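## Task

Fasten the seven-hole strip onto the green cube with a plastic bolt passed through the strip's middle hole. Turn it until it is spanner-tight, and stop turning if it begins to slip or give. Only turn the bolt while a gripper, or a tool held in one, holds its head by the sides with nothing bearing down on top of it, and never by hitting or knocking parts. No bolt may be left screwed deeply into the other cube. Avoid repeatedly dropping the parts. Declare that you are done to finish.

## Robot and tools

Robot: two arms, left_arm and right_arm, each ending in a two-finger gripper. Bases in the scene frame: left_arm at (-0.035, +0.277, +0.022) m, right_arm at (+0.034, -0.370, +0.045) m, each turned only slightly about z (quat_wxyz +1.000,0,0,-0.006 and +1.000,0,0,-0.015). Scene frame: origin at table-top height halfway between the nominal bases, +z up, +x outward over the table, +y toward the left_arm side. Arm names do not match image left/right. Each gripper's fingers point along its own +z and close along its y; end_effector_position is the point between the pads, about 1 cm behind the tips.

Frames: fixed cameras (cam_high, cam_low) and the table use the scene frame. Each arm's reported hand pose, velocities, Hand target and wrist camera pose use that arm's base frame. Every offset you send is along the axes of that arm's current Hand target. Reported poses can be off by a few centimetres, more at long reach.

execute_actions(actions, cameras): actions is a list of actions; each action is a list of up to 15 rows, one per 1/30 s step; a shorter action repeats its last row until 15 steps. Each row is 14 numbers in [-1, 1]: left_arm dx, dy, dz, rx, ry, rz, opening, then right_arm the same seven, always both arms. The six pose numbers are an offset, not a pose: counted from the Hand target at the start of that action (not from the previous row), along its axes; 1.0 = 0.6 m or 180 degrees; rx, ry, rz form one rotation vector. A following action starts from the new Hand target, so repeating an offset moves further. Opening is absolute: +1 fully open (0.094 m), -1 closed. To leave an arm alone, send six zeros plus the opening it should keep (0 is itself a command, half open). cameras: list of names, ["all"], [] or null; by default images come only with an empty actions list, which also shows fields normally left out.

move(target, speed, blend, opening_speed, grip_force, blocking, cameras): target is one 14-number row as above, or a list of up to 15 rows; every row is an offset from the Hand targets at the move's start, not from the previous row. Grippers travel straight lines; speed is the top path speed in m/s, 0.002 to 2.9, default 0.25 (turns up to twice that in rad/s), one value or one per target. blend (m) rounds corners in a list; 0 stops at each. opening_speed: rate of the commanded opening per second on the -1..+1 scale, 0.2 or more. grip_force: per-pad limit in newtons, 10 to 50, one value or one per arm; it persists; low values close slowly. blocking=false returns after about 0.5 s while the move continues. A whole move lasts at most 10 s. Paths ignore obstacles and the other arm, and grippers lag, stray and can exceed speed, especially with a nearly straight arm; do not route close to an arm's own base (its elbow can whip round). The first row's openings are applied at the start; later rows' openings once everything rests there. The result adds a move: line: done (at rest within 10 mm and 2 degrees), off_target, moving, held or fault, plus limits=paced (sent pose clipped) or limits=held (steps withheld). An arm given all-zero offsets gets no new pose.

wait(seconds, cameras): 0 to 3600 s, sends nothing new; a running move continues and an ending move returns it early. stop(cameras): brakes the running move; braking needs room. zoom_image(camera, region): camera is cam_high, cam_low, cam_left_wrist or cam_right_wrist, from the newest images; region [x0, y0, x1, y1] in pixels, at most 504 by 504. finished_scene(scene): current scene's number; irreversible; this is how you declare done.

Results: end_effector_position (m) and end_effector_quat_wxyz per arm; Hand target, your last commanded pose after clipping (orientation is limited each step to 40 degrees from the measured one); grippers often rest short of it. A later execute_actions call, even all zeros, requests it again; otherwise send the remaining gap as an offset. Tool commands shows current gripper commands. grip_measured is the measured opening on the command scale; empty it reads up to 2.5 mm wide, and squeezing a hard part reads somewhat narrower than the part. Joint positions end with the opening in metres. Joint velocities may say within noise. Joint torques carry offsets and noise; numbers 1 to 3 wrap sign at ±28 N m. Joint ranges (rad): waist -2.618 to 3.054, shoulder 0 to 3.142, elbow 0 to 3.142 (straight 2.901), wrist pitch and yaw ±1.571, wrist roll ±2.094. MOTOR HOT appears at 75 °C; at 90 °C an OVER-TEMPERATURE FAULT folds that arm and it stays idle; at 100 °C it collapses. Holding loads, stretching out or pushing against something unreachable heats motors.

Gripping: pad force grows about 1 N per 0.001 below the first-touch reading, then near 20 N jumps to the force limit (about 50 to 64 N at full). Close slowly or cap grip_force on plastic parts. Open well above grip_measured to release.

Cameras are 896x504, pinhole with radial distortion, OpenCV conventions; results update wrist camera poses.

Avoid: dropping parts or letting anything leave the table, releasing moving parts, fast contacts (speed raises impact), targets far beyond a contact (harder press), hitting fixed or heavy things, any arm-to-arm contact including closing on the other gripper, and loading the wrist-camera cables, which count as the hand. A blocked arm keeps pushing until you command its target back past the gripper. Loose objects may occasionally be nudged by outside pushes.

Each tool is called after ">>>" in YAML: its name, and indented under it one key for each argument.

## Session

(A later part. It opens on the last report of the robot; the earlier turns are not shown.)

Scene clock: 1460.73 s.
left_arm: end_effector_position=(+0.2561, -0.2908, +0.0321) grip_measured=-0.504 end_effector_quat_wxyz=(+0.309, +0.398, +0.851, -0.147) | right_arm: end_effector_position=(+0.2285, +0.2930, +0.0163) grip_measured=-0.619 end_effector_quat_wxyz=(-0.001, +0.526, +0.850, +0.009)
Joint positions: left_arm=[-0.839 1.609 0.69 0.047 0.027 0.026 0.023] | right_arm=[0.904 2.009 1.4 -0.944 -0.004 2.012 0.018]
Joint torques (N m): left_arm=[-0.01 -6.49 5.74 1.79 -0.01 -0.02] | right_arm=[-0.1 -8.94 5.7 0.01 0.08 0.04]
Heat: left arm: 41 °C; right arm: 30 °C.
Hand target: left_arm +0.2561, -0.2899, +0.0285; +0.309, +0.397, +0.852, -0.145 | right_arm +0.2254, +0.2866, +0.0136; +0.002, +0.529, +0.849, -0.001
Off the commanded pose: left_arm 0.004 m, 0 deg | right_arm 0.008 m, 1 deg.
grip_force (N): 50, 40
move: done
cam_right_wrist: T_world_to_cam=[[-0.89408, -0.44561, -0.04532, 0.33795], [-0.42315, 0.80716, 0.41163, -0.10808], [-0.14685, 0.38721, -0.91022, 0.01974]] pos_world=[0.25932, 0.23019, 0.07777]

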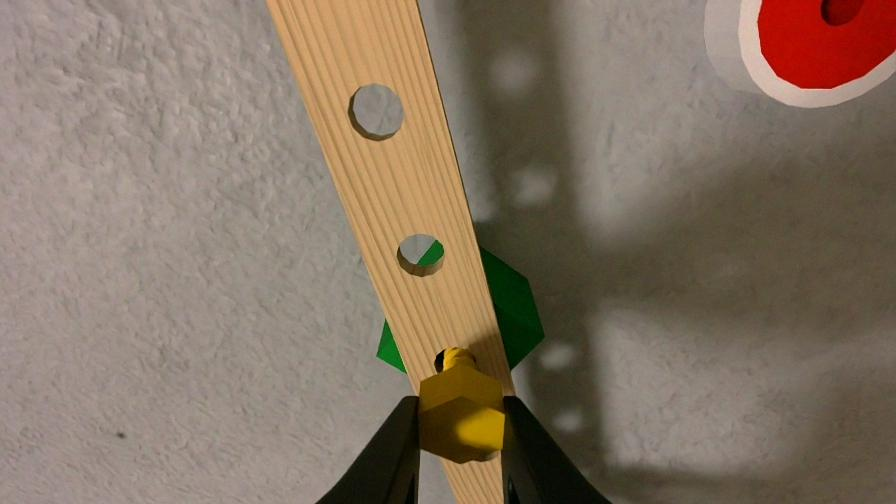

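>>> move:
  target:
    - [0,0,0,0,0,0,-0.65,0,0,0.006,0,0,0,-0.45]
    - [0,0,0,0,0,0,-0.65,0,0,0.006,0,0,-0.333,-0.45]
    - [0,0,0,0,0,0,-0.65,0,0,0.006,0,0,-0.333,-0.62]
    - [0,0,0,0,0,0,-0.65,0,0,0.006,0,0,0,-0.622]
  speed: 0.6

>>> move:
  target:
    - [0,0,0,0,0,0,-0.65,0,0,0,0,0,0,-0.45]
    - [0,0,0,0,0,0,-0.65,0,0,0,0,0,-0.333,-0.45]
    - [0,0,0,0,0,0,-0.65,0,0,0,0,0,-0.333,-0.62]
    - [0,0,0,0,0,0,-0.65,0,0,0,0,0,0,-0.622]
  speed: 0.6

>>> move:
  target:
    - [0,0,0,0,0,0,-0.65,0,0,0,0,0,0,-0.45]
    - [0,0,0,0,0,0,-0.65,0,0,0,0,0,-0.333,-0.45]
    - [0,0,0,0,0,0,-0.65,0,0,0,0,0,-0.333,-0.62]
    - [0,0,0,0,0,0,-0.65,0,0,0,0,0,0,-0.622]
  speed: 0.6
  cameras: ["cam_right_wrist"]

>>> zoom_image:
  camera: "cam_right_wrist"
  region: [380, 320, 550, 504]

Scene clock: 1473.47 s.
left_arm: end_effector_position=(+0.2561, -0.2908, +0.0321) grip_measured=-0.504 end_effector_quat_wxyz=(+0.309, +0.398, +0.851, -0.147) | right_arm: end_effector_position=(+0.2286, +0.2931, +0.0144) grip_measured=-0.619 end_effector_quat_wxyz=(-0.001, +0.526, +0.850, +0.011)
Joint positions: left_arm=[-0.839 1.609 0.69 0.047 0.027 0.026 0.023] | right_arm=[0.904 2.009 1.392 -0.932 -0.004 2.012 0.018]
Joint torques (N m): left_arm=[0.06 -6.5 5.78 1.81 -0.02 -0.02] | right_arm=[-0.12 -8.54 5.71 0.03 0.07 0.05]
Heat: left arm: 41 °C; right arm: 30 °C.
Hand target: left_arm +0.2561, -0.2899, +0.0285; +0.309, +0.397, +0.852, -0.145 | right_arm +0.2253, +0.2866, +0.0099; +0.002, +0.529, +0.849, -0.001
Off the commanded pose: left_arm 0.004 m, 0 deg | right_arm 0.008 m, 1 deg.
grip_force (N): 50, 40
move: done

Scene clock: 1478.77 s.
left_arm: end_effector_position=(+0.2561, -0.2908, +0.0321) grip_measured=-0.504 end_effector_quat_wxyz=(+0.309, +0.398, +0.851, -0.147) | right_arm: end_effector_position=(+0.2285, +0.2930, +0.0144) grip_measured=-0.619 end_effector_quat_wxyz=(-0.001, +0.526, +0.850, +0.011)
Joint positions: left_arm=[-0.839 1.609 0.69 0.047 0.027 0.026 0.023] | right_arm=[0.904 2.009 1.392 -0.933 -0.004 2.012 0.018]
Joint torques (N m): left_arm=[-0.06 -6.46 5.75 1.79 -0.01 -0.02] | right_arm=[-0.12 -8.51 5.71 0.04 0.08 0.04]
Heat: left arm: 41 °C; right arm: 30 °C.
Hand target: left_arm +0.2561, -0.2899, +0.0285; +0.309, +0.397, +0.852, -0.145 | right_arm +0.2253, +0.2865, +0.0099; +0.002, +0.529, +0.849, -0.001
Off the commanded pose: left_arm 0.004 m, 0 deg | right_arm 0.008 m, 1 deg.
grip_force (N): 50, 40
move: done

Scene clock: 1484.07 s.
left_arm: end_effector_position=(+0.2561, -0.2908, +0.0321) grip_measured=-0.504 end_effector_quat_wxyz=(+0.309, +0.398, +0.851, -0.147) | right_arm: end_effector_position=(+0.2285, +0.2930, +0.0144) grip_measured=-0.619 end_effector_quat_wxyz=(-0.001, +0.526, +0.850, +0.011)
Joint positions: left_arm=[-0.839 1.609 0.69 0.047 0.027 0.026 0.023] | right_arm=[0.904 2.009 1.392 -0.933 -0.004 2.012 0.018]
Joint torques (N m): left_arm=[0.02 -6.48 5.74 1.8 -0.01 -0.04] | right_arm=[-0.1 -8.53 5.72 0.03 0.07 0.05]
Heat: left arm: 41 °C; right arm: 30 °C.
Hand target: left_arm +0.2561, -0.2899, +0.0285; +0.309, +0.397, +0.852, -0.145 | right_arm +0.2253, +0.2866, +0.0099; +0.002, +0.529, +0.849, -0.001
Off the commanded pose: left_arm 0.004 m, 0 deg | right_arm 0.009 m, 1 deg.
grip_force (N): 50, 40
move: done
cam_right_wrist: T_world_to_cam=[[-0.89415, -0.44516, -0.04835, 0.33788], [-0.4237, 0.80621, 0.41292, -0.10696], [-0.14484, 0.3897, -0.90948, 0.01679]] pos_world=[0.25923, 0.23009, 0.07578]

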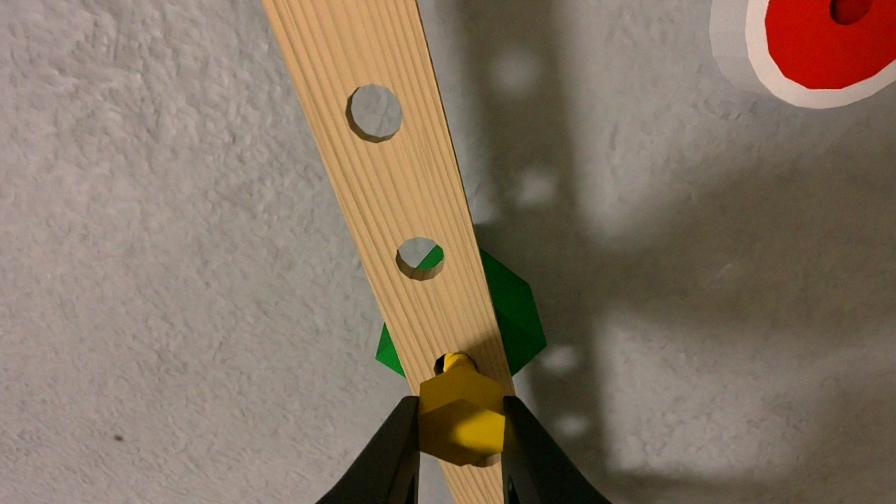

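Scaled by 2.739.

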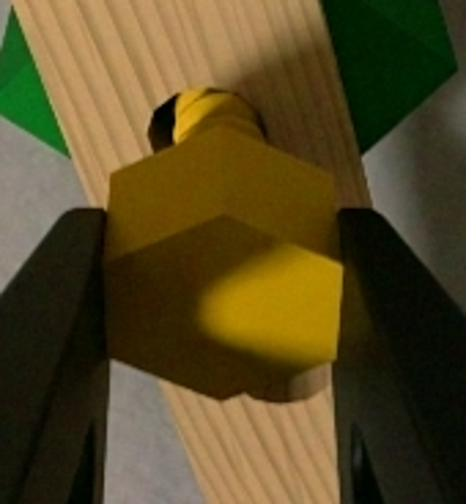

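>>> move:
  target:
    - [0,0,0,0,0,0,-0.65,0,0,0.002,0,0,0,-0.45]
    - [0,0,0,0,0,0,-0.65,0,0,0.002,0,0,-0.333,-0.45]
    - [0,0,0,0,0,0,-0.65,0,0,0.002,0,0,-0.333,-0.62]
    - [0,0,0,0,0,0,-0.65,0,0,0.002,0,0,0,-0.622]
    - [0,0,0,0,0,0,-0.65,0,0,0.002,0,0,0,-0.45]
    - [0,0,0,0,0,0,-0.65,0,0,0.002,0,0,-0.333,-0.45]
    - [0,0,0,0,0,0,-0.65,0,0,0.002,0,0,-0.333,-0.62]
    - [0,0,0,0,0,0,-0.65,0,0,0.002,0,0,0,-0.622]
  speed: 0.9

>>> move:
  target:
    - [0,0,0,0,0,0,-0.65,0,0,0.002,0,0,0,-0.45]
    - [0,0,0,0,0,0,-0.65,0,0,0.002,0,0,-0.333,-0.45]
    - [0,0,0,0,0,0,-0.65,0,0,0.002,0,0,-0.333,-0.62]
    - [0,0,0,0,0,0,-0.65,0,0,0.002,0,0,0,-0.622]
    - [0,0,0,0,0,0,-0.65,0,0,0.002,0,0,0,-0.45]
    - [0,0,0,0,0,0,-0.65,0,0,0.002,0,0,-0.333,-0.45]
    - [0,0,0,0,0,0,-0.65,0,0,0.002,0,0,-0.333,-0.62]
    - [0,0,0,0,0,0,-0.65,0,0,0.002,0,0,0,-0.622]
  speed: 0.9
  cameras: ["cam_right_wrist"]

>>> zoom_image:
  camera: "cam_right_wrist"
  region: [380, 320, 550, 504]

Scene clock: 1501.50 s.
left_arm: end_effector_position=(+0.2561, -0.2908, +0.0321) grip_measured=-0.504 end_effector_quat_wxyz=(+0.309, +0.398, +0.851, -0.147) | right_arm: end_effector_position=(+0.2290, +0.2937, +0.0144) grip_measured=-0.619 end_effector_quat_wxyz=(-0.001, +0.526, +0.850, +0.012)
Joint positions: left_arm=[-0.839 1.609 0.69 0.047 0.027 0.026 0.023] | right_arm=[0.904 2.009 1.392 -0.929 -0.004 2.012 0.018]
Joint torques (N m): left_arm=[-0.05 -6.57 5.72 1.79 -0.03 -0.03] | right_arm=[-0.12 -8.4 5.5 0.04 0.08 0.05]
Heat: left arm: 41 °C; right arm: 30 °C.
Hand target: left_arm +0.2561, -0.2899, +0.0285; +0.309, +0.397, +0.852, -0.145 | right_arm +0.2254, +0.2866, +0.0087; +0.002, +0.529, +0.849, -0.001
Off the commanded pose: left_arm 0.004 m, 0 deg | right_arm 0.010 m, 2 deg.
grip_force (N): 50, 40
move: done

Scene clock: 1511.43 s.
left_arm: end_effector_position=(+0.2562, -0.2909, +0.0322) grip_measured=-0.504 end_effector_quat_wxyz=(+0.310, +0.398, +0.851, -0.147) | right_arm: end_effector_position=(+0.2291, +0.2938, +0.0144) grip_measured=-0.619 end_effector_quat_wxyz=(-0.001, +0.526, +0.850, +0.013)
Joint positions: left_arm=[-0.839 1.609 0.69 0.047 0.027 0.026 0.023] | right_arm=[0.904 2.009 1.392 -0.929 -0.004 2.012 0.018]
Joint torques (N m): left_arm=[-0.08 -6.56 5.74 1.8 -0.01 -0.01] | right_arm=[-0.1 -8.27 5.26 0.08 0.07 0.05]
Heat: left arm: 41 °C; right arm: 30 °C.
Hand target: left_arm +0.2561, -0.2899, +0.0285; +0.309, +0.397, +0.852, -0.145 | right_arm +0.2253, +0.2866, +0.0075; +0.002, +0.529, +0.849, -0.001
Off the commanded pose: left_arm 0.004 m, 0 deg | right_arm 0.011 m, 2 deg.
grip_force (N): 50, 40
move: off_target (right_arm); target 3's new opening was sent with right_arm's hand 0.011 m and 2 deg from that target; target 4's new opening was sent with right_arm's hand 0.011 m and 2 deg from that target; target 5's new opening was sent with right_arm's hand 0.011 m and 2 deg from that target; target 7's new opening was sent with right_arm's hand 0.011 m and 2 deg from that target; target 8's new opening was sent with right_arm's hand 0.011 m and 2 deg from that target
cam_right_wrist: T_world_to_cam=[[-0.8937, -0.44567, -0.05184, 0.33886], [-0.4253, 0.80465, 0.41431, -0.10652], [-0.14293, 0.39232, -0.90866, 0.01538]] pos_world=[0.25973, 0.2307, 0.07568]

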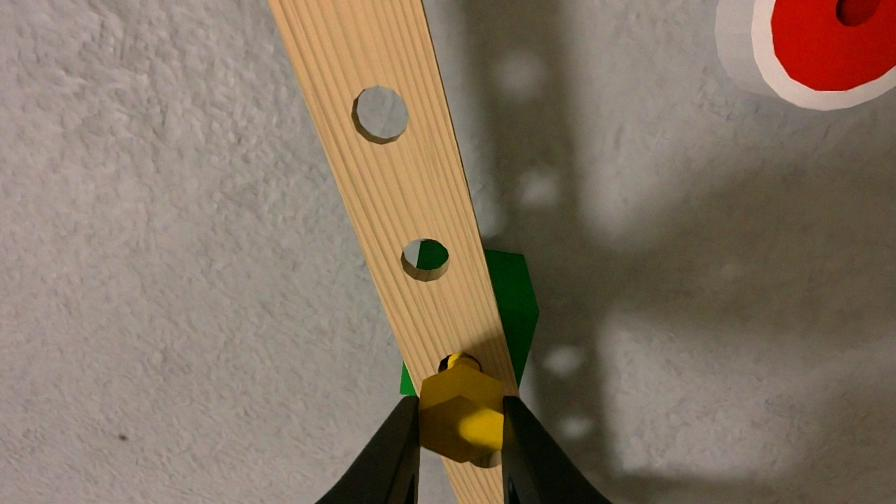

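Scaled by 2.739.

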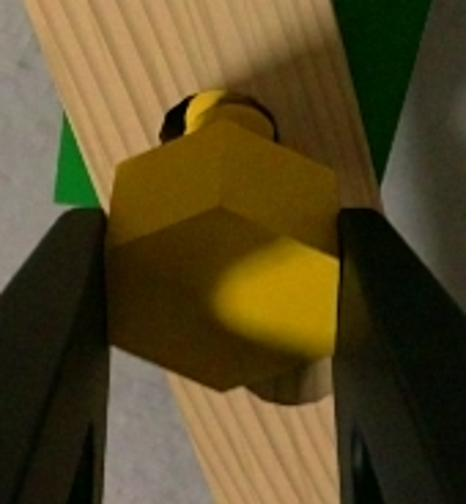

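>>> move:
  target:
    - [0,0,0,0,0,0,-0.65,0,0,0,0,0,0,-0.45]
    - [0,0,0,0,0,0,-0.65,0,0,0,0,0,-0.333,-0.45]
    - [0,0,0,0,0,0,-0.65,0,0,0,0,0,-0.333,-0.62]
    - [0,0,0,0,0,0,-0.65,0,0,0,0,0,0,-0.622]
    - [0,0,0,0,0,0,-0.65,0,0,0,0,0,0,-0.45]
    - [0,0,0,0,0,0,-0.65,0,0,0,0,0,-0.333,-0.45]
    - [0,0,0,0,0,0,-0.65,0,0,0,0,0,-0.333,-0.62]
    - [0,0,0,0,0,0,-0.65,0,0,0,0,0,0,-0.622]
  speed: 0.9
  cameras: ["cam_right_wrist"]

>>> move:
  target:
    - [0,0,0,0,0,0,-0.65,0,0,0,0,0,0,-0.45]
    - [0,0,0,0,0,0,-0.65,0,0,0,0,0,-0.333,-0.45]
    - [0,0,0,0,0,0,-0.65,0,0,0,0,0,-0.333,-0.62]
    - [0,0,0,0,0,0,-0.65,0,0,0,0,0,0,-0.622]
    - [0,0,0,0,0,0,-0.65,0,0,0,0,0,0,-0.45]
    - [0,0,0,0,0,0,-0.65,0,0,0,0,0,-0.333,-0.45]
    - [0,0,0,0,0,0,-0.65,0,0,0,0,0,-0.333,-0.62]
    - [0,0,0,0,0,0,-0.65,0,0,0,0,0,0,-0.622]
  speed: 0.9
  cameras: ["cam_right_wrist"]

>>> zoom_image:
  camera: "cam_right_wrist"
  region: [380, 320, 550, 504]

Scene clock: 1527.20 s.
left_arm: end_effector_position=(+0.2562, -0.2909, +0.0322) grip_measured=-0.504 end_effector_quat_wxyz=(+0.310, +0.398, +0.851, -0.147) | right_arm: end_effector_position=(+0.2292, +0.2939, +0.0144) grip_measured=-0.619 end_effector_quat_wxyz=(+0.000, +0.526, +0.850, +0.013)
Joint positions: left_arm=[-0.839 1.609 0.69 0.047 0.027 0.026 0.023] | right_arm=[0.904 2.009 1.392 -0.928 -0.004 2.012 0.018]
Joint torques (N m): left_arm=[-0.02 -6.52 5.68 1.8 -0.02 -0.02] | right_arm=[-0.12 -8.27 5.24 0.08 0.08 0.05]
Heat: left arm: 41 °C; right arm: 30 °C.
Hand target: left_arm +0.2561, -0.2899, +0.0285; +0.309, +0.397, +0.852, -0.145 | right_arm +0.2254, +0.2866, +0.0075; +0.002, +0.529, +0.849, -0.001
Off the commanded pose: left_arm 0.004 m, 0 deg | right_arm 0.011 m, 2 deg.
grip_force (N): 50, 40
move: off_target (right_arm); target 3's new opening was sent with right_arm's hand 0.011 m and 2 deg from that target; target 4's new opening was sent with right_arm's hand 0.011 m and 2 deg from that target; target 5's new opening was sent with right_arm's hand 0.011 m and 2 deg from that target; target 7's new opening was sent with right_arm's hand 0.011 m and 2 deg from that target; target 8's new opening was sent with right_arm's hand 0.011 m and 2 deg from that target
cam_right_wrist: T_world_to_cam=[[-0.89383, -0.44533, -0.05247, 0.33891], [-0.42519, 0.80454, 0.41464, -0.10663], [-0.14244, 0.39293, -0.90847, 0.01506]] pos_world=[0.25973, 0.2308, 0.07568]

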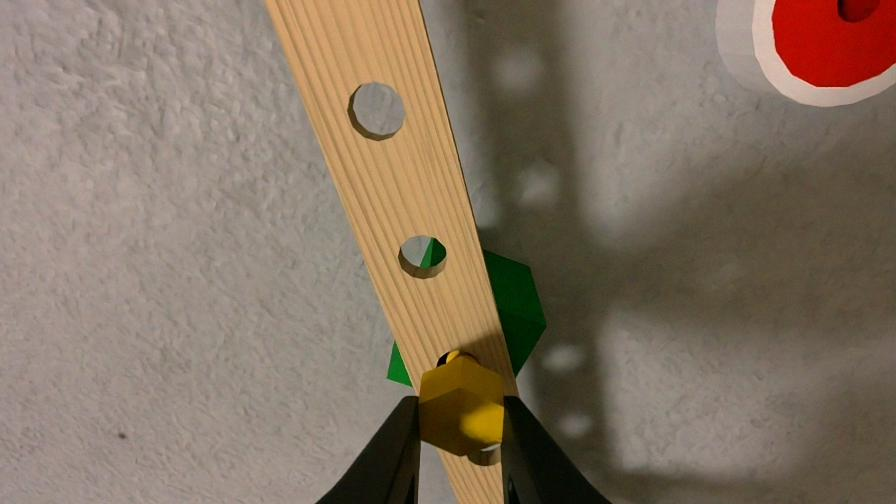

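Scene clock: 1537.07 s.
left_arm: end_effector_position=(+0.2562, -0.2909, +0.0322) grip_measured=-0.504 end_effector_quat_wxyz=(+0.310, +0.398, +0.851, -0.147) | right_arm: end_effector_position=(+0.2292, +0.2940, +0.0144) grip_measured=-0.619 end_effector_quat_wxyz=(-0.001, +0.526, +0.850, +0.013)
Joint positions: left_arm=[-0.839 1.609 0.69 0.047 0.027 0.026 0.023] | right_arm=[0.904 2.009 1.392 -0.928 -0.004 2.012 0.018]
Joint torques (N m): left_arm=[-0.08 -6.49 5.74 1.8 -0.01 -0.04] | right_arm=[-0.12 -8.27 5.26 0.08 0.08 0.05]
Heat: left arm: 41 °C; right arm: 30 °C.
Hand target: left_arm +0.2561, -0.2899, +0.0285; +0.309, +0.397, +0.852, -0.145 | right_arm +0.2253, +0.2866, +0.0075; +0.002, +0.529, +0.849, -0.001
Off the commanded pose: left_arm 0.004 m, 0 deg | right_arm 0.011 m, 2 deg.
grip_force (N): 50, 40
move: off_target (right_arm); target 3's new opening was sent with right_arm's hand 0.011 m and 2 deg from that target; target 4's new opening was sent with right_arm's hand 0.011 m and 2 deg from that target; target 5's new opening was sent with right_arm's hand 0.011 m and 2 deg from that target; target 7's new opening was sent with right_arm's hand 0.011 m and 2 deg from that target; target 8's new opening was sent with right_arm's hand 0.011 m and 2 deg from that target
cam_right_wrist: T_world_to_cam=[[-0.89384, -0.44531, -0.05237, 0.3389], [-0.42509, 0.80446, 0.4149, -0.10662], [-0.14263, 0.39312, -0.90836, 0.01496]] pos_world=[0.25973, 0.2308, 0.07558]

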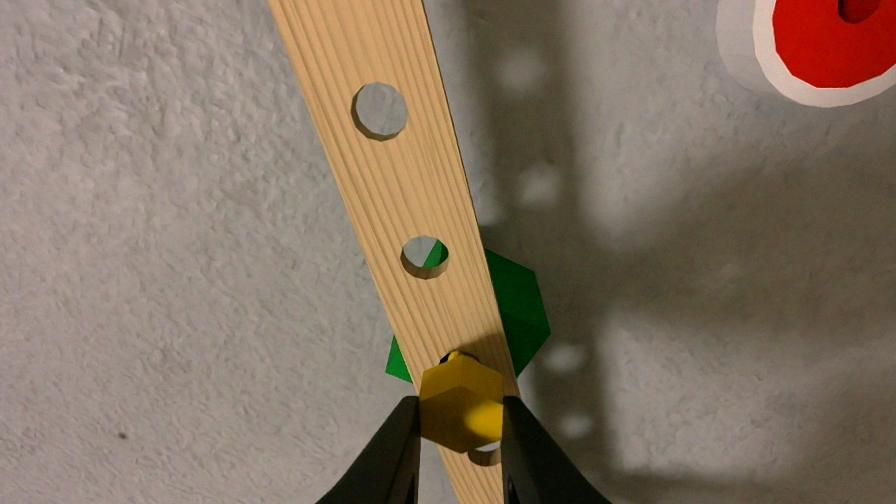

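Scaled by 2.739.

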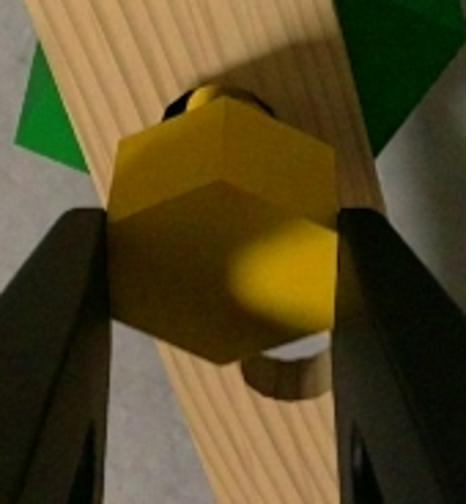

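>>> move:
  target:
    - [0,0,0,0,0,0,-0.65,0,0,0.006,0,0,0,-0.45]
    - [0,0,0,0,0,0,-0.65,0,0,0.006,0,0,-0.333,-0.45]
    - [0,0,0,0,0,0,-0.65,0,0,0.006,0,0,-0.333,-0.62]
    - [0,0,0,0,0,0,-0.65,0,0,0.006,0,0,0,-0.622]
    - [0,0,0,0,0,0,-0.65,0,0,0.006,0,0,0,-0.45]
    - [0,0,0,0,0,0,-0.65,0,0,0.006,0,0,-0.333,-0.45]
    - [0,0,0,0,0,0,-0.65,0,0,0.006,0,0,-0.333,-0.62]
    - [0,0,0,0,0,0,-0.65,0,0,0.006,0,0,0,-0.622]
  speed: 0.9

>>> move:
  target:
    - [0,0,0,0,0,0,-0.65,0,0,0,0,0,0,-0.45]
    - [0,0,0,0,0,0,-0.65,0,0,0,0,0,-0.333,-0.45]
    - [0,0,0,0,0,0,-0.65,0,0,0,0,0,-0.333,-0.62]
    - [0,0,0,0,0,0,-0.65,0,0,0,0,0,0,-0.622]
    - [0,0,0,0,0,0,-0.65,0,0,0,0,0,0,-0.45]
    - [0,0,0,0,0,0,-0.65,0,0,0,0,0,-0.333,-0.45]
    - [0,0,0,0,0,0,-0.65,0,0,0,0,0,-0.333,-0.62]
    - [0,0,0,0,0,0,-0.65,0,0,0,0,0,0,-0.622]
  speed: 0.9
  cameras: ["cam_right_wrist"]

>>> zoom_image:
  camera: "cam_right_wrist"
  region: [380, 320, 550, 504]

Scene clock: 1552.10 s.
left_arm: end_effector_position=(+0.2562, -0.2909, +0.0322) grip_measured=-0.504 end_effector_quat_wxyz=(+0.310, +0.398, +0.851, -0.147) | right_arm: end_effector_position=(+0.2288, +0.2930, +0.0114) grip_measured=-0.619 end_effector_quat_wxyz=(+0.000, +0.526, +0.850, +0.013)
Joint positions: left_arm=[-0.839 1.609 0.69 0.047 0.027 0.026 0.023] | right_arm=[0.903 2.009 1.379 -0.914 -0.004 2.012 0.018]
Joint torques (N m): left_arm=[-0.05 -6.49 5.79 1.81 -0.02 -0.02] | right_arm=[-0.03 -7.82 5.72 0.06 0.07 0.04]
Heat: left arm: 41 °C; right arm: 30 °C.
Hand target: left_arm +0.2561, -0.2899, +0.0285; +0.309, +0.397, +0.852, -0.145 | right_arm +0.2254, +0.2866, +0.0040; +0.002, +0.529, +0.849, -0.001
Off the commanded pose: left_arm 0.004 m, 0 deg | right_arm 0.010 m, 2 deg.
grip_force (N): 50, 40
move: done

Scene clock: 1561.93 s.
left_arm: end_effector_position=(+0.2562, -0.2909, +0.0322) grip_measured=-0.504 end_effector_quat_wxyz=(+0.310, +0.398, +0.851, -0.147) | right_arm: end_effector_position=(+0.2288, +0.2930, +0.0114) grip_measured=-0.619 end_effector_quat_wxyz=(+0.000, +0.527, +0.850, +0.013)
Joint positions: left_arm=[-0.839 1.609 0.69 0.047 0.027 0.026 0.023] | right_arm=[0.903 2.009 1.379 -0.914 -0.004 2.012 0.018]
Joint torques (N m): left_arm=[-0.05 -6.48 5.74 1.8 -0.01 -0.01] | right_arm=[-0.05 -7.83 5.74 0.07 0.08 0.04]
Heat: left arm: 41 °C; right arm: 30 °C.
Hand target: left_arm +0.2561, -0.2899, +0.0285; +0.309, +0.397, +0.852, -0.145 | right_arm +0.2254, +0.2866, +0.0040; +0.002, +0.529, +0.849, -0.001
Off the commanded pose: left_arm 0.004 m, 0 deg | right_arm 0.010 m, 2 deg.
grip_force (N): 50, 40
move: done
cam_right_wrist: T_world_to_cam=[[-0.8943, -0.4443, -0.05318, 0.3378], [-0.42449, 0.80477, 0.41491, -0.10501], [-0.14154, 0.39363, -0.90831, 0.01216]] pos_world=[0.25923, 0.22981, 0.07258]

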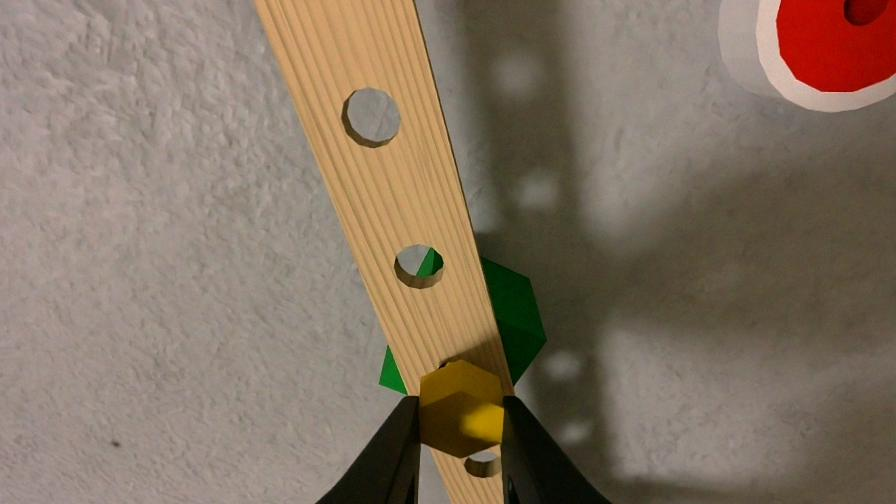

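Scaled by 2.739.

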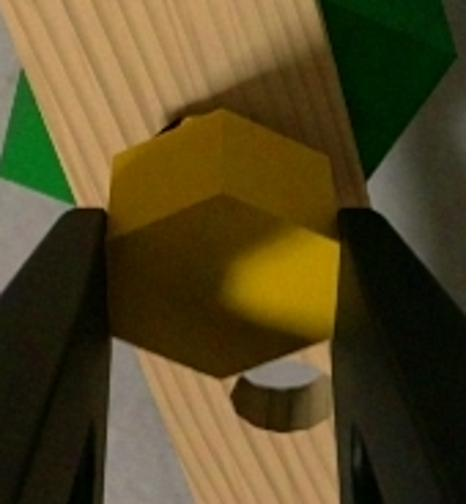

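>>> move:
  target:
    - [0,0,0,0,0,0,-0.65,0,0,0.0015,0,0,0,-0.45]
    - [0,0,0,0,0,0,-0.65,0,0,0.0015,0,0,-0.333,-0.45]
    - [0,0,0,0,0,0,-0.65,0,0,0.0015,0,0,-0.333,-0.62]
    - [0,0,0,0,0,0,-0.65,0,0,0.0015,0,0,0,-0.622]
    - [0,0,0,0,0,0,-0.65,0,0,0.0025,0,0,0,-0.45]
    - [0,0,0,0,0,0,-0.65,0,0,0.0025,0,0,-0.333,-0.45]
    - [0,0,0,0,0,0,-0.65,0,0,0.0025,0,0,-0.333,-0.62]
    - [0,0,0,0,0,0,-0.65,0,0,0.0025,0,0,0,-0.622]
  speed: 0.9

>>> move:
  target:
    - [0,0,0,0,0,0,-0.65,0,0,0.0015,0,0,0,-0.45]
    - [0,0,0,0,0,0,-0.65,0,0,0.0015,0,0,-0.333,-0.45]
    - [0,0,0,0,0,0,-0.65,0,0,0.0015,0,0,-0.333,-0.62]
    - [0,0,0,0,0,0,-0.65,0,0,0.0015,0,0,0,-0.622]
    - [0,0,0,0,0,0,-0.65,0,0,0.0025,0,0,0,-0.45]
    - [0,0,0,0,0,0,-0.65,0,0,0.0025,0,0,-0.333,-0.45]
    - [0,0,0,0,0,0,-0.65,0,0,0.0025,0,0,-0.333,-0.62]
    - [0,0,0,0,0,0,-0.65,0,0,0.0025,0,0,0,-0.622]
  speed: 0.9
  cameras: ["cam_right_wrist"]

>>> zoom_image:
  camera: "cam_right_wrist"
  region: [380, 320, 550, 504]

Scene clock: 1579.87 s.
left_arm: end_effector_position=(+0.2562, -0.2909, +0.0322) grip_measured=-0.504 end_effector_quat_wxyz=(+0.310, +0.398, +0.851, -0.147) | right_arm: end_effector_position=(+0.2293, +0.2936, +0.0114) grip_measured=-0.619 end_effector_quat_wxyz=(+0.000, +0.526, +0.850, +0.015)
Joint positions: left_arm=[-0.839 1.609 0.69 0.047 0.027 0.026 0.023] | right_arm=[0.903 2.009 1.379 -0.911 -0.004 2.012 0.018]
Joint torques (N m): left_arm=[0.03 -6.48 5.81 1.79 -0.04 -0.01] | right_arm=[-0.06 -7.66 5.46 0.09 0.08 0.04]
Heat: left arm: 41 °C; right arm: 30 °C.
Hand target: left_arm +0.2561, -0.2899, +0.0285; +0.309, +0.397, +0.852, -0.145 | right_arm +0.2254, +0.2866, +0.0025; +0.002, +0.529, +0.849, -0.001
Off the commanded pose: left_arm 0.004 m, 0 deg | right_arm 0.012 m, 2 deg.
grip_force (N): 50, 40
move: off_target (right_arm); target 3's new opening was sent with right_arm's hand 0.011 m and 2 deg from that target; target 4's new opening was sent with right_arm's hand 0.011 m and 2 deg from that target; target 5's new opening was sent with right_arm's hand 0.012 m and 2 deg from that target; target 7's new opening was sent with right_arm's hand 0.012 m and 2 deg from that target; target 8's new opening was sent with right_arm's hand 0.012 m and 2 deg from that target

Scene clock: 1589.67 s.
left_arm: end_effector_position=(+0.2561, -0.2909, +0.0322) grip_measured=-0.504 end_effector_quat_wxyz=(+0.309, +0.398, +0.851, -0.147) | right_arm: end_effector_position=(+0.2298, +0.2942, +0.0108) grip_measured=-0.619 end_effector_quat_wxyz=(+0.000, +0.526, +0.850, +0.017)
Joint positions: left_arm=[-0.839 1.609 0.69 0.047 0.027 0.026 0.023] | right_arm=[0.903 2.009 1.376 -0.904 -0.004 2.012 0.018]
Joint torques (N m): left_arm=[-0.06 -6.53 5.74 1.79 -0.01 -0.03] | right_arm=[-0.06 -7.49 5.42 0.08 0.07 0.05]
Heat: left arm: 41 °C; right arm: 30 °C.
Hand target: left_arm +0.2561, -0.2899, +0.0285; +0.309, +0.397, +0.852, -0.145 | right_arm +0.2254, +0.2866, +0.0010; +0.002, +0.529, +0.849, -0.001
Off the commanded pose: left_arm 0.004 m, 0 deg | right_arm 0.013 m, 2 deg.
grip_force (N): 50, 40
move: off_target (right_arm); target 3's new opening was sent with right_arm's hand 0.013 m and 2 deg from that target; target 4's new opening was sent with right_arm's hand 0.013 m and 2 deg from that target; target 5's new opening was sent with right_arm's hand 0.014 m and 2 deg from that target; target 7's new opening was sent with right_arm's hand 0.013 m and 2 deg from that target; target 8's new opening was sent with right_arm's hand 0.013 m and 2 deg from that target
cam_right_wrist: T_world_to_cam=[[-0.89387, -0.44433, -0.05972, 0.33911], [-0.42668, 0.80224, 0.41755, -0.10407], [-0.13762, 0.39872, -0.90669, 0.0089]] pos_world=[0.25995, 0.23062, 0.07178]

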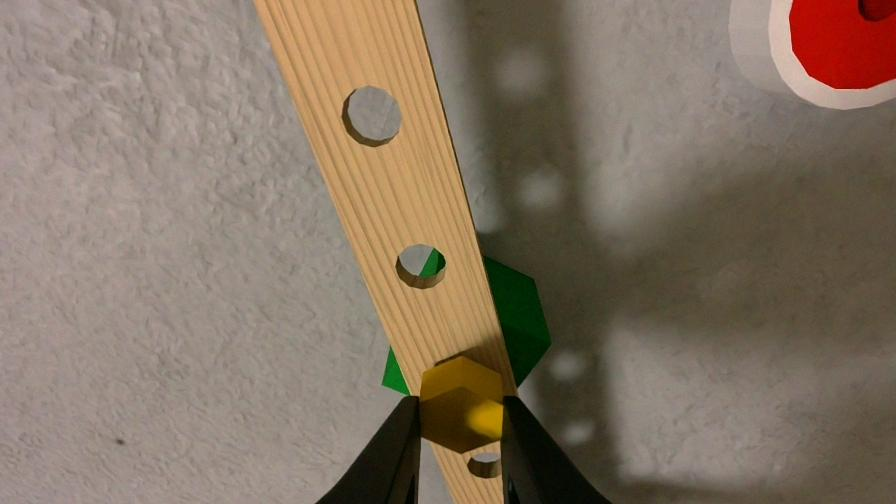

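Scaled by 2.739.

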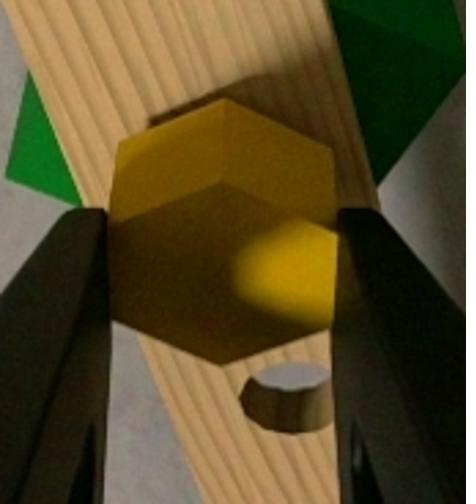

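>>> move:
  target:
    - [0,0,0,0,0,0,-0.65,0,0,0.004,0,0,0,-0.45]
    - [0,0,0,0,0,0,-0.65,0,0,0.004,0,0,-0.333,-0.45]
    - [0,0,0,0,0,0,-0.65,0,0,0.004,0,0,-0.333,-0.62]
    - [0,0,0,0,0,0,-0.65,0,0,0.004,0,0,0,-0.622]
    - [0,0,0,0,0,0,-0.65,0,0,0.004,0,0,0,-0.45]
    - [0,0,0,0,0,0,-0.65,0,0,0.004,0,0,-0.333,-0.45]
    - [0,0,0,0,0,0,-0.65,0,0,0.004,0,0,-0.333,-0.62]
    - [0,0,0,0,0,0,-0.65,0,0,0.004,0,0,0,-0.622]
  speed: 0.9
  cameras: ["cam_right_wrist","cam_low"]

>>> zoom_image:
  camera: "cam_low"
  region: [420, 180, 520, 235]

Scene clock: 1604.80 s.
left_arm: end_effector_position=(+0.2561, -0.2909, +0.0322) grip_measured=-0.504 end_effector_quat_wxyz=(+0.309, +0.399, +0.851, -0.147) | right_arm: end_effector_position=(+0.2298, +0.2939, +0.0090) grip_measured=-0.619 end_effector_quat_wxyz=(+0.001, +0.526, +0.850, +0.018)
Joint positions: left_arm=[-0.839 1.609 0.69 0.047 0.027 0.027 0.023] | right_arm=[0.903 2.009 1.368 -0.894 -0.003 2.012 0.018]
Joint torques (N m): left_arm=[0.03 -6.56 5.74 1.78 -0.05 -0.04] | right_arm=[-0.05 -7.2 5.7 0.08 0.06 0.04]
Heat: left arm: 41 °C; right arm: 30 °C.
Hand target: left_arm +0.2561, -0.2899, +0.0285; +0.309, +0.397, +0.852, -0.145 | right_arm +0.2254, +0.2866, -0.0014; +0.002, +0.529, +0.849, -0.001
Off the commanded pose: left_arm 0.004 m, 0 deg | right_arm 0.013 m, 2 deg.
grip_force (N): 50, 40
move: off_target (right_arm); target 3's new opening was sent with right_arm's hand 0.013 m and 2 deg from that target; target 4's new opening was sent with right_arm's hand 0.013 m and 2 deg from that target; target 5's new opening was sent with right_arm's hand 0.013 m and 2 deg from that target; target 7's new opening was sent with right_arm's hand 0.013 m and 2 deg from that target; target 8's new opening was sent with right_arm's hand 0.013 m and 2 deg from that target
cam_right_wrist: T_world_to_cam=[[-0.89378, -0.44417, -0.06224, 0.33891], [-0.42755, 0.80183, 0.41746, -0.10279], [-0.13551, 0.39972, -0.90656, 0.00659]] pos_world=[0.25985, 0.23032, 0.06998]
Images, in order (width x height): cam_low 896x504, cam_right_wrist 896x504.

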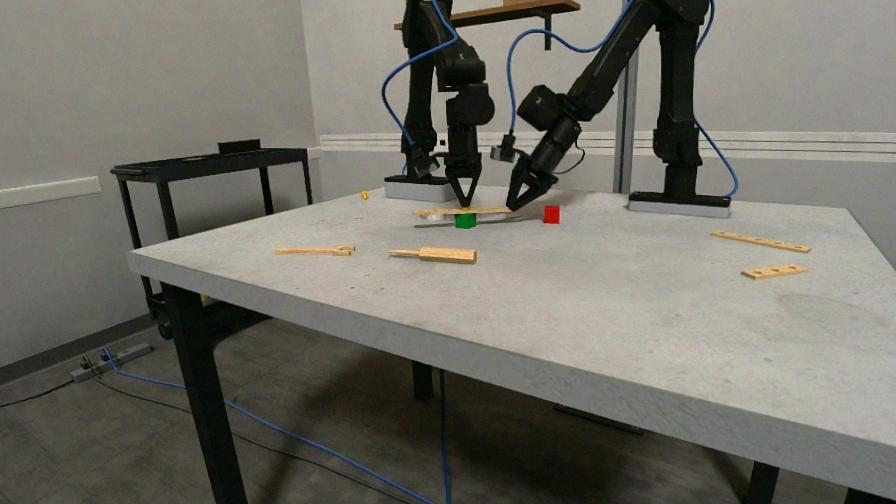

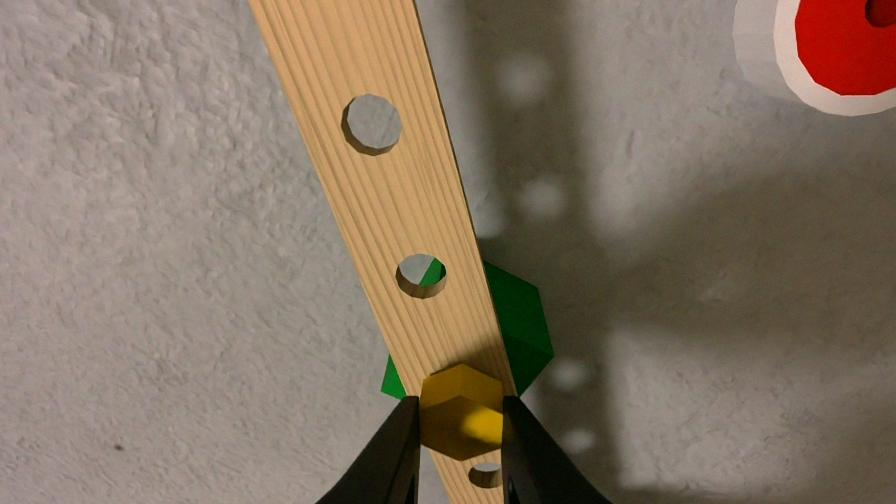

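Scaled by 5.040.

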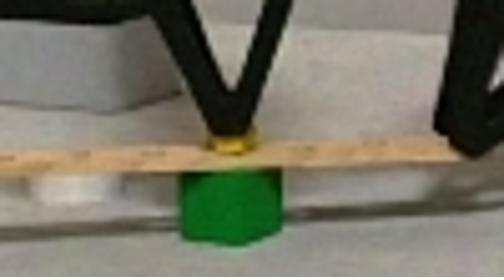

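>>> move:
  target:
    - [0,0,0,0,0,0,-0.65,0,0,0,0,0,0,-0.45]
    - [0,0,0,0,0,0,-0.65,0,0,0.007,0,0,-0.333,-0.45]
    - [0,0,0,0,0,0,-0.65,0,0,0.007,0,0,-0.333,-0.62]
    - [0,0,0,0,0,0,-0.65,0,0,0.007,0,0,0,-0.622]
    - [0,0,0,0,0,0,-0.65,0,0,0.007,0,0,0,-0.45]
    - [0,0,0,0,0,0,-0.65,0,0,0.007,0,0,-0.333,-0.45]
    - [0,0,0,0,0,0,-0.65,0,0,0.007,0,0,-0.333,-0.62]
    - [0,0,0,0,0,0,-0.65,0,0,0.007,0,0,0,-0.622]
  speed: 0.9
  cameras: ["cam_right_wrist","cam_low"]

>>> zoom_image:
  camera: "cam_low"
  region: [440, 190, 490, 230]

>>> zoom_image:
  camera: "cam_right_wrist"
  region: [380, 320, 550, 504]

Scene clock: 1618.63 s.
left_arm: end_effector_position=(+0.2561, -0.2910, +0.0323) grip_measured=-0.504 end_effector_quat_wxyz=(+0.310, +0.399, +0.851, -0.147) | right_arm: end_effector_position=(+0.2291, +0.2930, +0.0039) grip_measured=-0.619 end_effector_quat_wxyz=(+0.000, +0.527, +0.850, +0.015)
Joint positions: left_arm=[-0.839 1.609 0.69 0.047 0.028 0.027 0.023] | right_arm=[0.903 2.018 1.36 -0.883 -0.004 2.012 0.018]
Joint torques (N m): left_arm=[0.06 -6.49 5.71 1.78 -0.05 -0.04] | right_arm=[-0.02 -7.41 5.61 0.1 0.07 0.04]
Heat: left arm: 41 °C; right arm: 30 °C.
Hand target: left_arm +0.2561, -0.2899, +0.0285; +0.309, +0.397, +0.852, -0.145 | right_arm +0.2254, +0.2866, -0.0056; +0.002, +0.529, +0.849, -0.001
Off the commanded pose: left_arm 0.004 m, 0 deg | right_arm 0.012 m, 2 deg.
grip_force (N): 50, 40
move: off_target (right_arm); target 3's new opening was sent with right_arm's hand 0.011 m and 2 deg from that target; target 4's new opening was sent with right_arm's hand 0.012 m and 2 deg from that target; target 5's new opening was sent with right_arm's hand 0.012 m and 2 deg from that target; target 7's new opening was sent with right_arm's hand 0.012 m and 2 deg from that target; target 8's new opening was sent with right_arm's hand 0.012 m and 2 deg from that target
cam_right_wrist: T_world_to_cam=[[-0.8942, -0.44414, -0.05612, 0.33762], [-0.42537, 0.80388, 0.41574, -0.10128], [-0.13953, 0.39562, -0.90775, 0.00443]] pos_world=[0.25944, 0.22961, 0.06508]
Images, in order (width x height): cam_low 896x504, cam_right_wrist 896x504.

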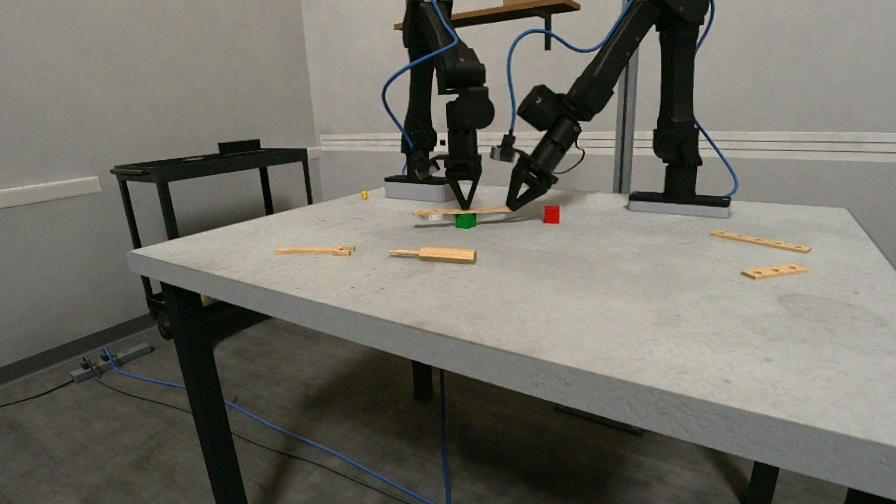

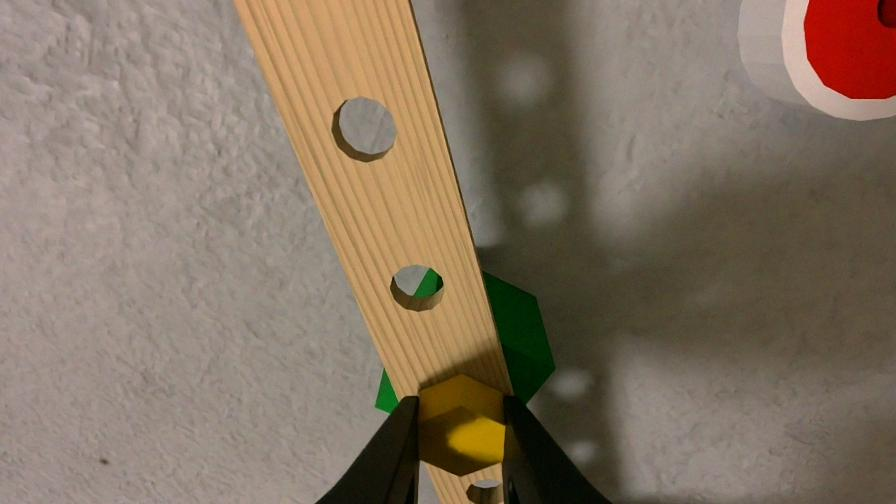

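Scaled by 10.080.

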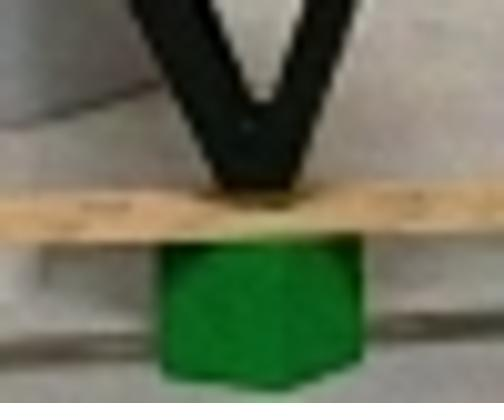

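Scaled by 2.739.

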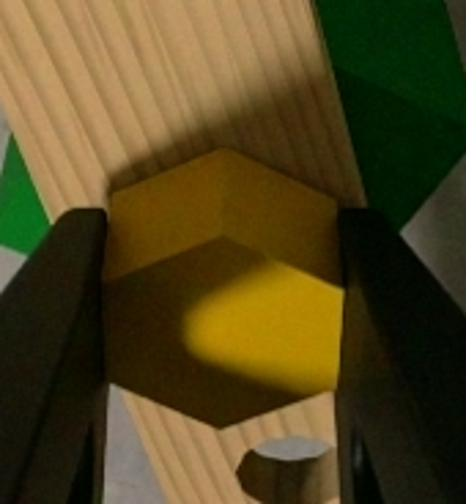

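>>> move:
  target:
    - [0,0,0,0,0,0,-0.65,0,0,0,0,0,0,-0.45]
    - [0,0,0,0,0,0,-0.65,0,0,-0.001,0,0,-0.333,-0.45]
    - [0,0,0,0,0,0,-0.65,0,0,-0.001,0,0,-0.333,-0.64]
    - [0,0,0,0,0,0,-0.65,0,0,-0.001,0,0,0,-0.64]
  speed: 0.6

>>> move:
  target:
    - [0,0,0,0,0,0,-0.65,0,0,0,0,0,0,-0.45]
    - [0,0,0,0,0,0,-0.65,0,0,0,0,0,-0.333,-0.45]
    - [0,0,0,0,0,0,-0.65,0,0,0,0,0,-0.333,-0.64]
    - [0,0,0,0,0,0,-0.65,0,0,0,0,0,0,-0.64]
  speed: 0.6
  cameras: ["cam_right_wrist","cam_low"]

>>> zoom_image:
  camera: "cam_right_wrist"
  region: [350, 230, 580, 504]

Scene clock: 1627.23 s.
left_arm: end_effector_position=(+0.2561, -0.2910, +0.0323) grip_measured=-0.504 end_effector_quat_wxyz=(+0.310, +0.399, +0.851, -0.147) | right_arm: end_effector_position=(+0.2291, +0.2931, +0.0039) grip_measured=-0.631 end_effector_quat_wxyz=(+0.000, +0.525, +0.851, +0.015)
Joint positions: left_arm=[-0.839 1.609 0.69 0.047 0.028 0.027 0.023] | right_arm=[0.903 2.018 1.36 -0.883 -0.004 2.009 0.017]
Joint torques (N m): left_arm=[0.03 -6.5 5.79 1.79 -0.03 -0.04] | right_arm=[-0.01 -7.49 5.74 0.08 0.07 0.06]
Heat: left arm: 41 °C; right arm: 30 °C.
Hand target: left_arm +0.2561, -0.2899, +0.0285; +0.309, +0.397, +0.852, -0.145 | right_arm +0.2254, +0.2866, -0.0050; +0.002, +0.529, +0.849, -0.001
Off the commanded pose: left_arm 0.004 m, 0 deg | right_arm 0.012 m, 2 deg.
grip_force (N): 50, 40
move: off_target (right_arm); target 3's new opening was sent with right_arm's hand 0.012 m and 2 deg from that target

Scene clock: 1632.03 s.
left_arm: end_effector_position=(+0.2561, -0.2911, +0.0323) grip_measured=-0.504 end_effector_quat_wxyz=(+0.310, +0.399, +0.851, -0.147) | right_arm: end_effector_position=(+0.2292, +0.2931, +0.0039) grip_measured=-0.631 end_effector_quat_wxyz=(+0.000, +0.523, +0.852, +0.015)
Joint positions: left_arm=[-0.839 1.609 0.69 0.048 0.028 0.027 0.023] | right_arm=[0.903 2.018 1.36 -0.883 -0.004 2.004 0.017]
Joint torques (N m): left_arm=[-0.01 -6.52 5.76 1.78 -0.01 -0.04] | right_arm=[-0.02 -7.49 5.72 0.08 0.08 0.12]
Heat: left arm: 41 °C; right arm: 30 °C.
Hand target: left_arm +0.2561, -0.2899, +0.0285; +0.309, +0.397, +0.852, -0.145 | right_arm +0.2254, +0.2866, -0.0050; +0.002, +0.529, +0.849, -0.001
Off the commanded pose: left_arm 0.004 m, 0 deg | right_arm 0.012 m, 2 deg.
grip_force (N): 50, 40
move: off_target (right_arm); target 3's new opening was sent with right_arm's hand 0.012 m and 2 deg from that target
cam_right_wrist: T_world_to_cam=[[-0.89058, -0.45124, -0.05699, 0.33907], [-0.43208, 0.80026, 0.41581, -0.09877], [-0.14203, 0.39494, -0.90766, 0.00516]] pos_world=[0.26003, 0.23, 0.06508]
Images, in order (width x height): cam_low 896x504, cam_right_wrist 896x504.

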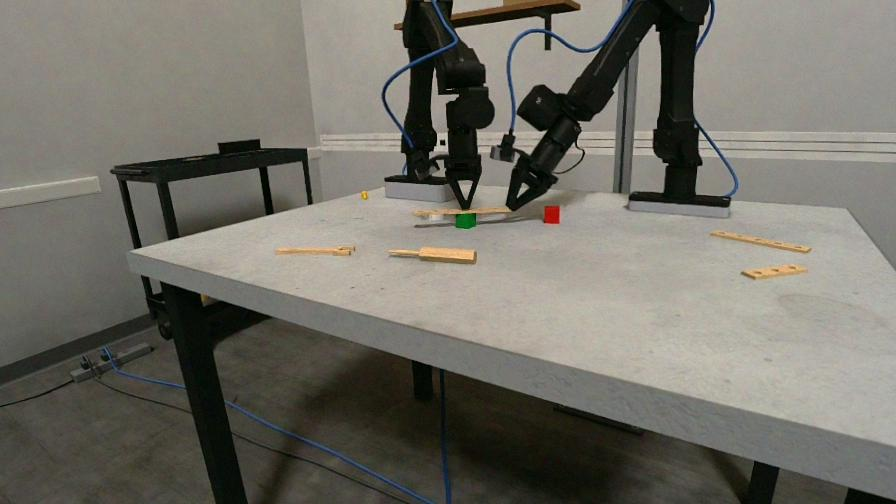

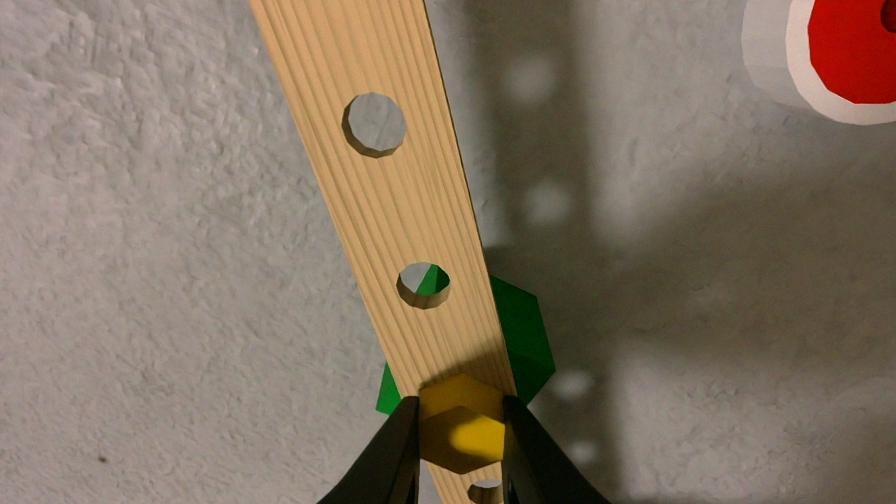

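Scaled by 1.839.

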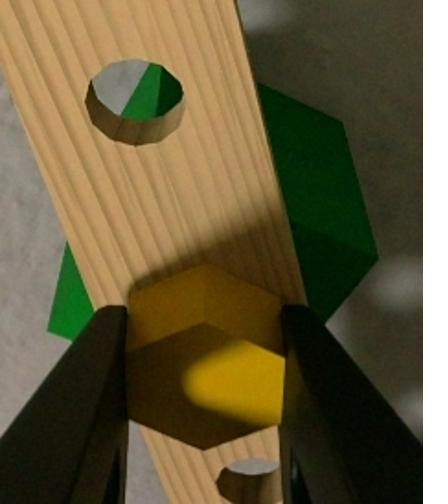

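>>> move:
  target:
    - [0,0,0,0,0,0,-0.65,0,0,0,0,0,0,-0.45]
    - [0,0,0,0,0,0,-0.65,0,0,0,0,0,-0.333,-0.45]
    - [0,0,0,0,0,0,-0.65,0,0,0,0,0,-0.333,-0.8]
    - [0,0,0,0,0,0,-0.65,0,0,0,0,0,0,-0.8]
  speed: 0.5
  cameras: ["cam_right_wrist"]

>>> zoom_image:
  camera: "cam_right_wrist"
  region: [350, 230, 580, 504]

Scene clock: 1640.23 s.
left_arm: end_effector_position=(+0.2562, -0.2914, +0.0326) grip_measured=-0.504 end_effector_quat_wxyz=(+0.312, +0.406, +0.847, -0.145) | right_arm: end_effector_position=(+0.2284, +0.2919, +0.0039) grip_measured=-0.632 end_effector_quat_wxyz=(+0.000, +0.514, +0.858, +0.012)
Joint positions: left_arm=[-0.839 1.609 0.69 0.049 0.029 0.045 0.023] | right_arm=[0.903 2.018 1.36 -0.888 -0.003 1.982 0.017]
Joint torques (N m): left_arm=[-0.05 -6.49 5.79 1.77 -0.04 -0.2] | right_arm=[-0.02 -7.45 5.7 0.12 0.06 0.33]
Heat: left arm: 41 °C; right arm: 30 °C.
Hand target: left_arm +0.2561, -0.2899, +0.0285; +0.309, +0.397, +0.852, -0.145 | right_arm +0.2254, +0.2867, -0.0050; +0.002, +0.529, +0.849, -0.001
Off the commanded pose: left_arm 0.004 m, 1 deg | right_arm 0.011 m, 3 deg.
grip_force (N): 50, 40
move: off_target (right_arm); target 3's new opening was sent with right_arm's hand 0.012 m and 2 deg from that target
cam_right_wrist: T_world_to_cam=[[-0.88052, -0.47112, -0.05233, 0.34125], [-0.44868, 0.79273, 0.41264, -0.09218], [-0.15292, 0.38682, -0.90939, 0.01031]] pos_world=[0.26069, 0.22985, 0.06527]

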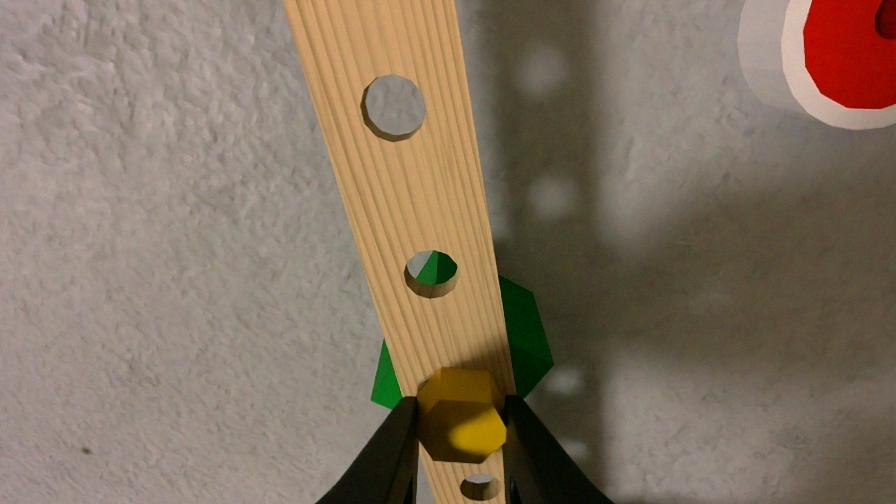

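Scaled by 1.839.

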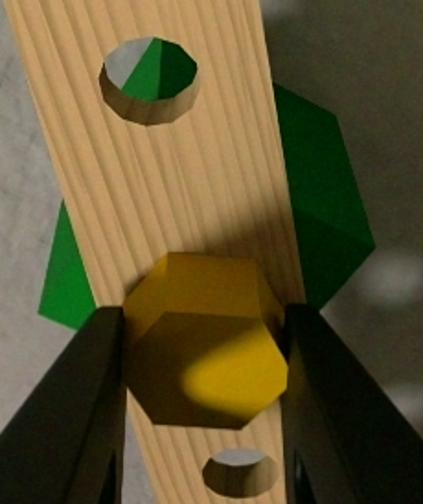

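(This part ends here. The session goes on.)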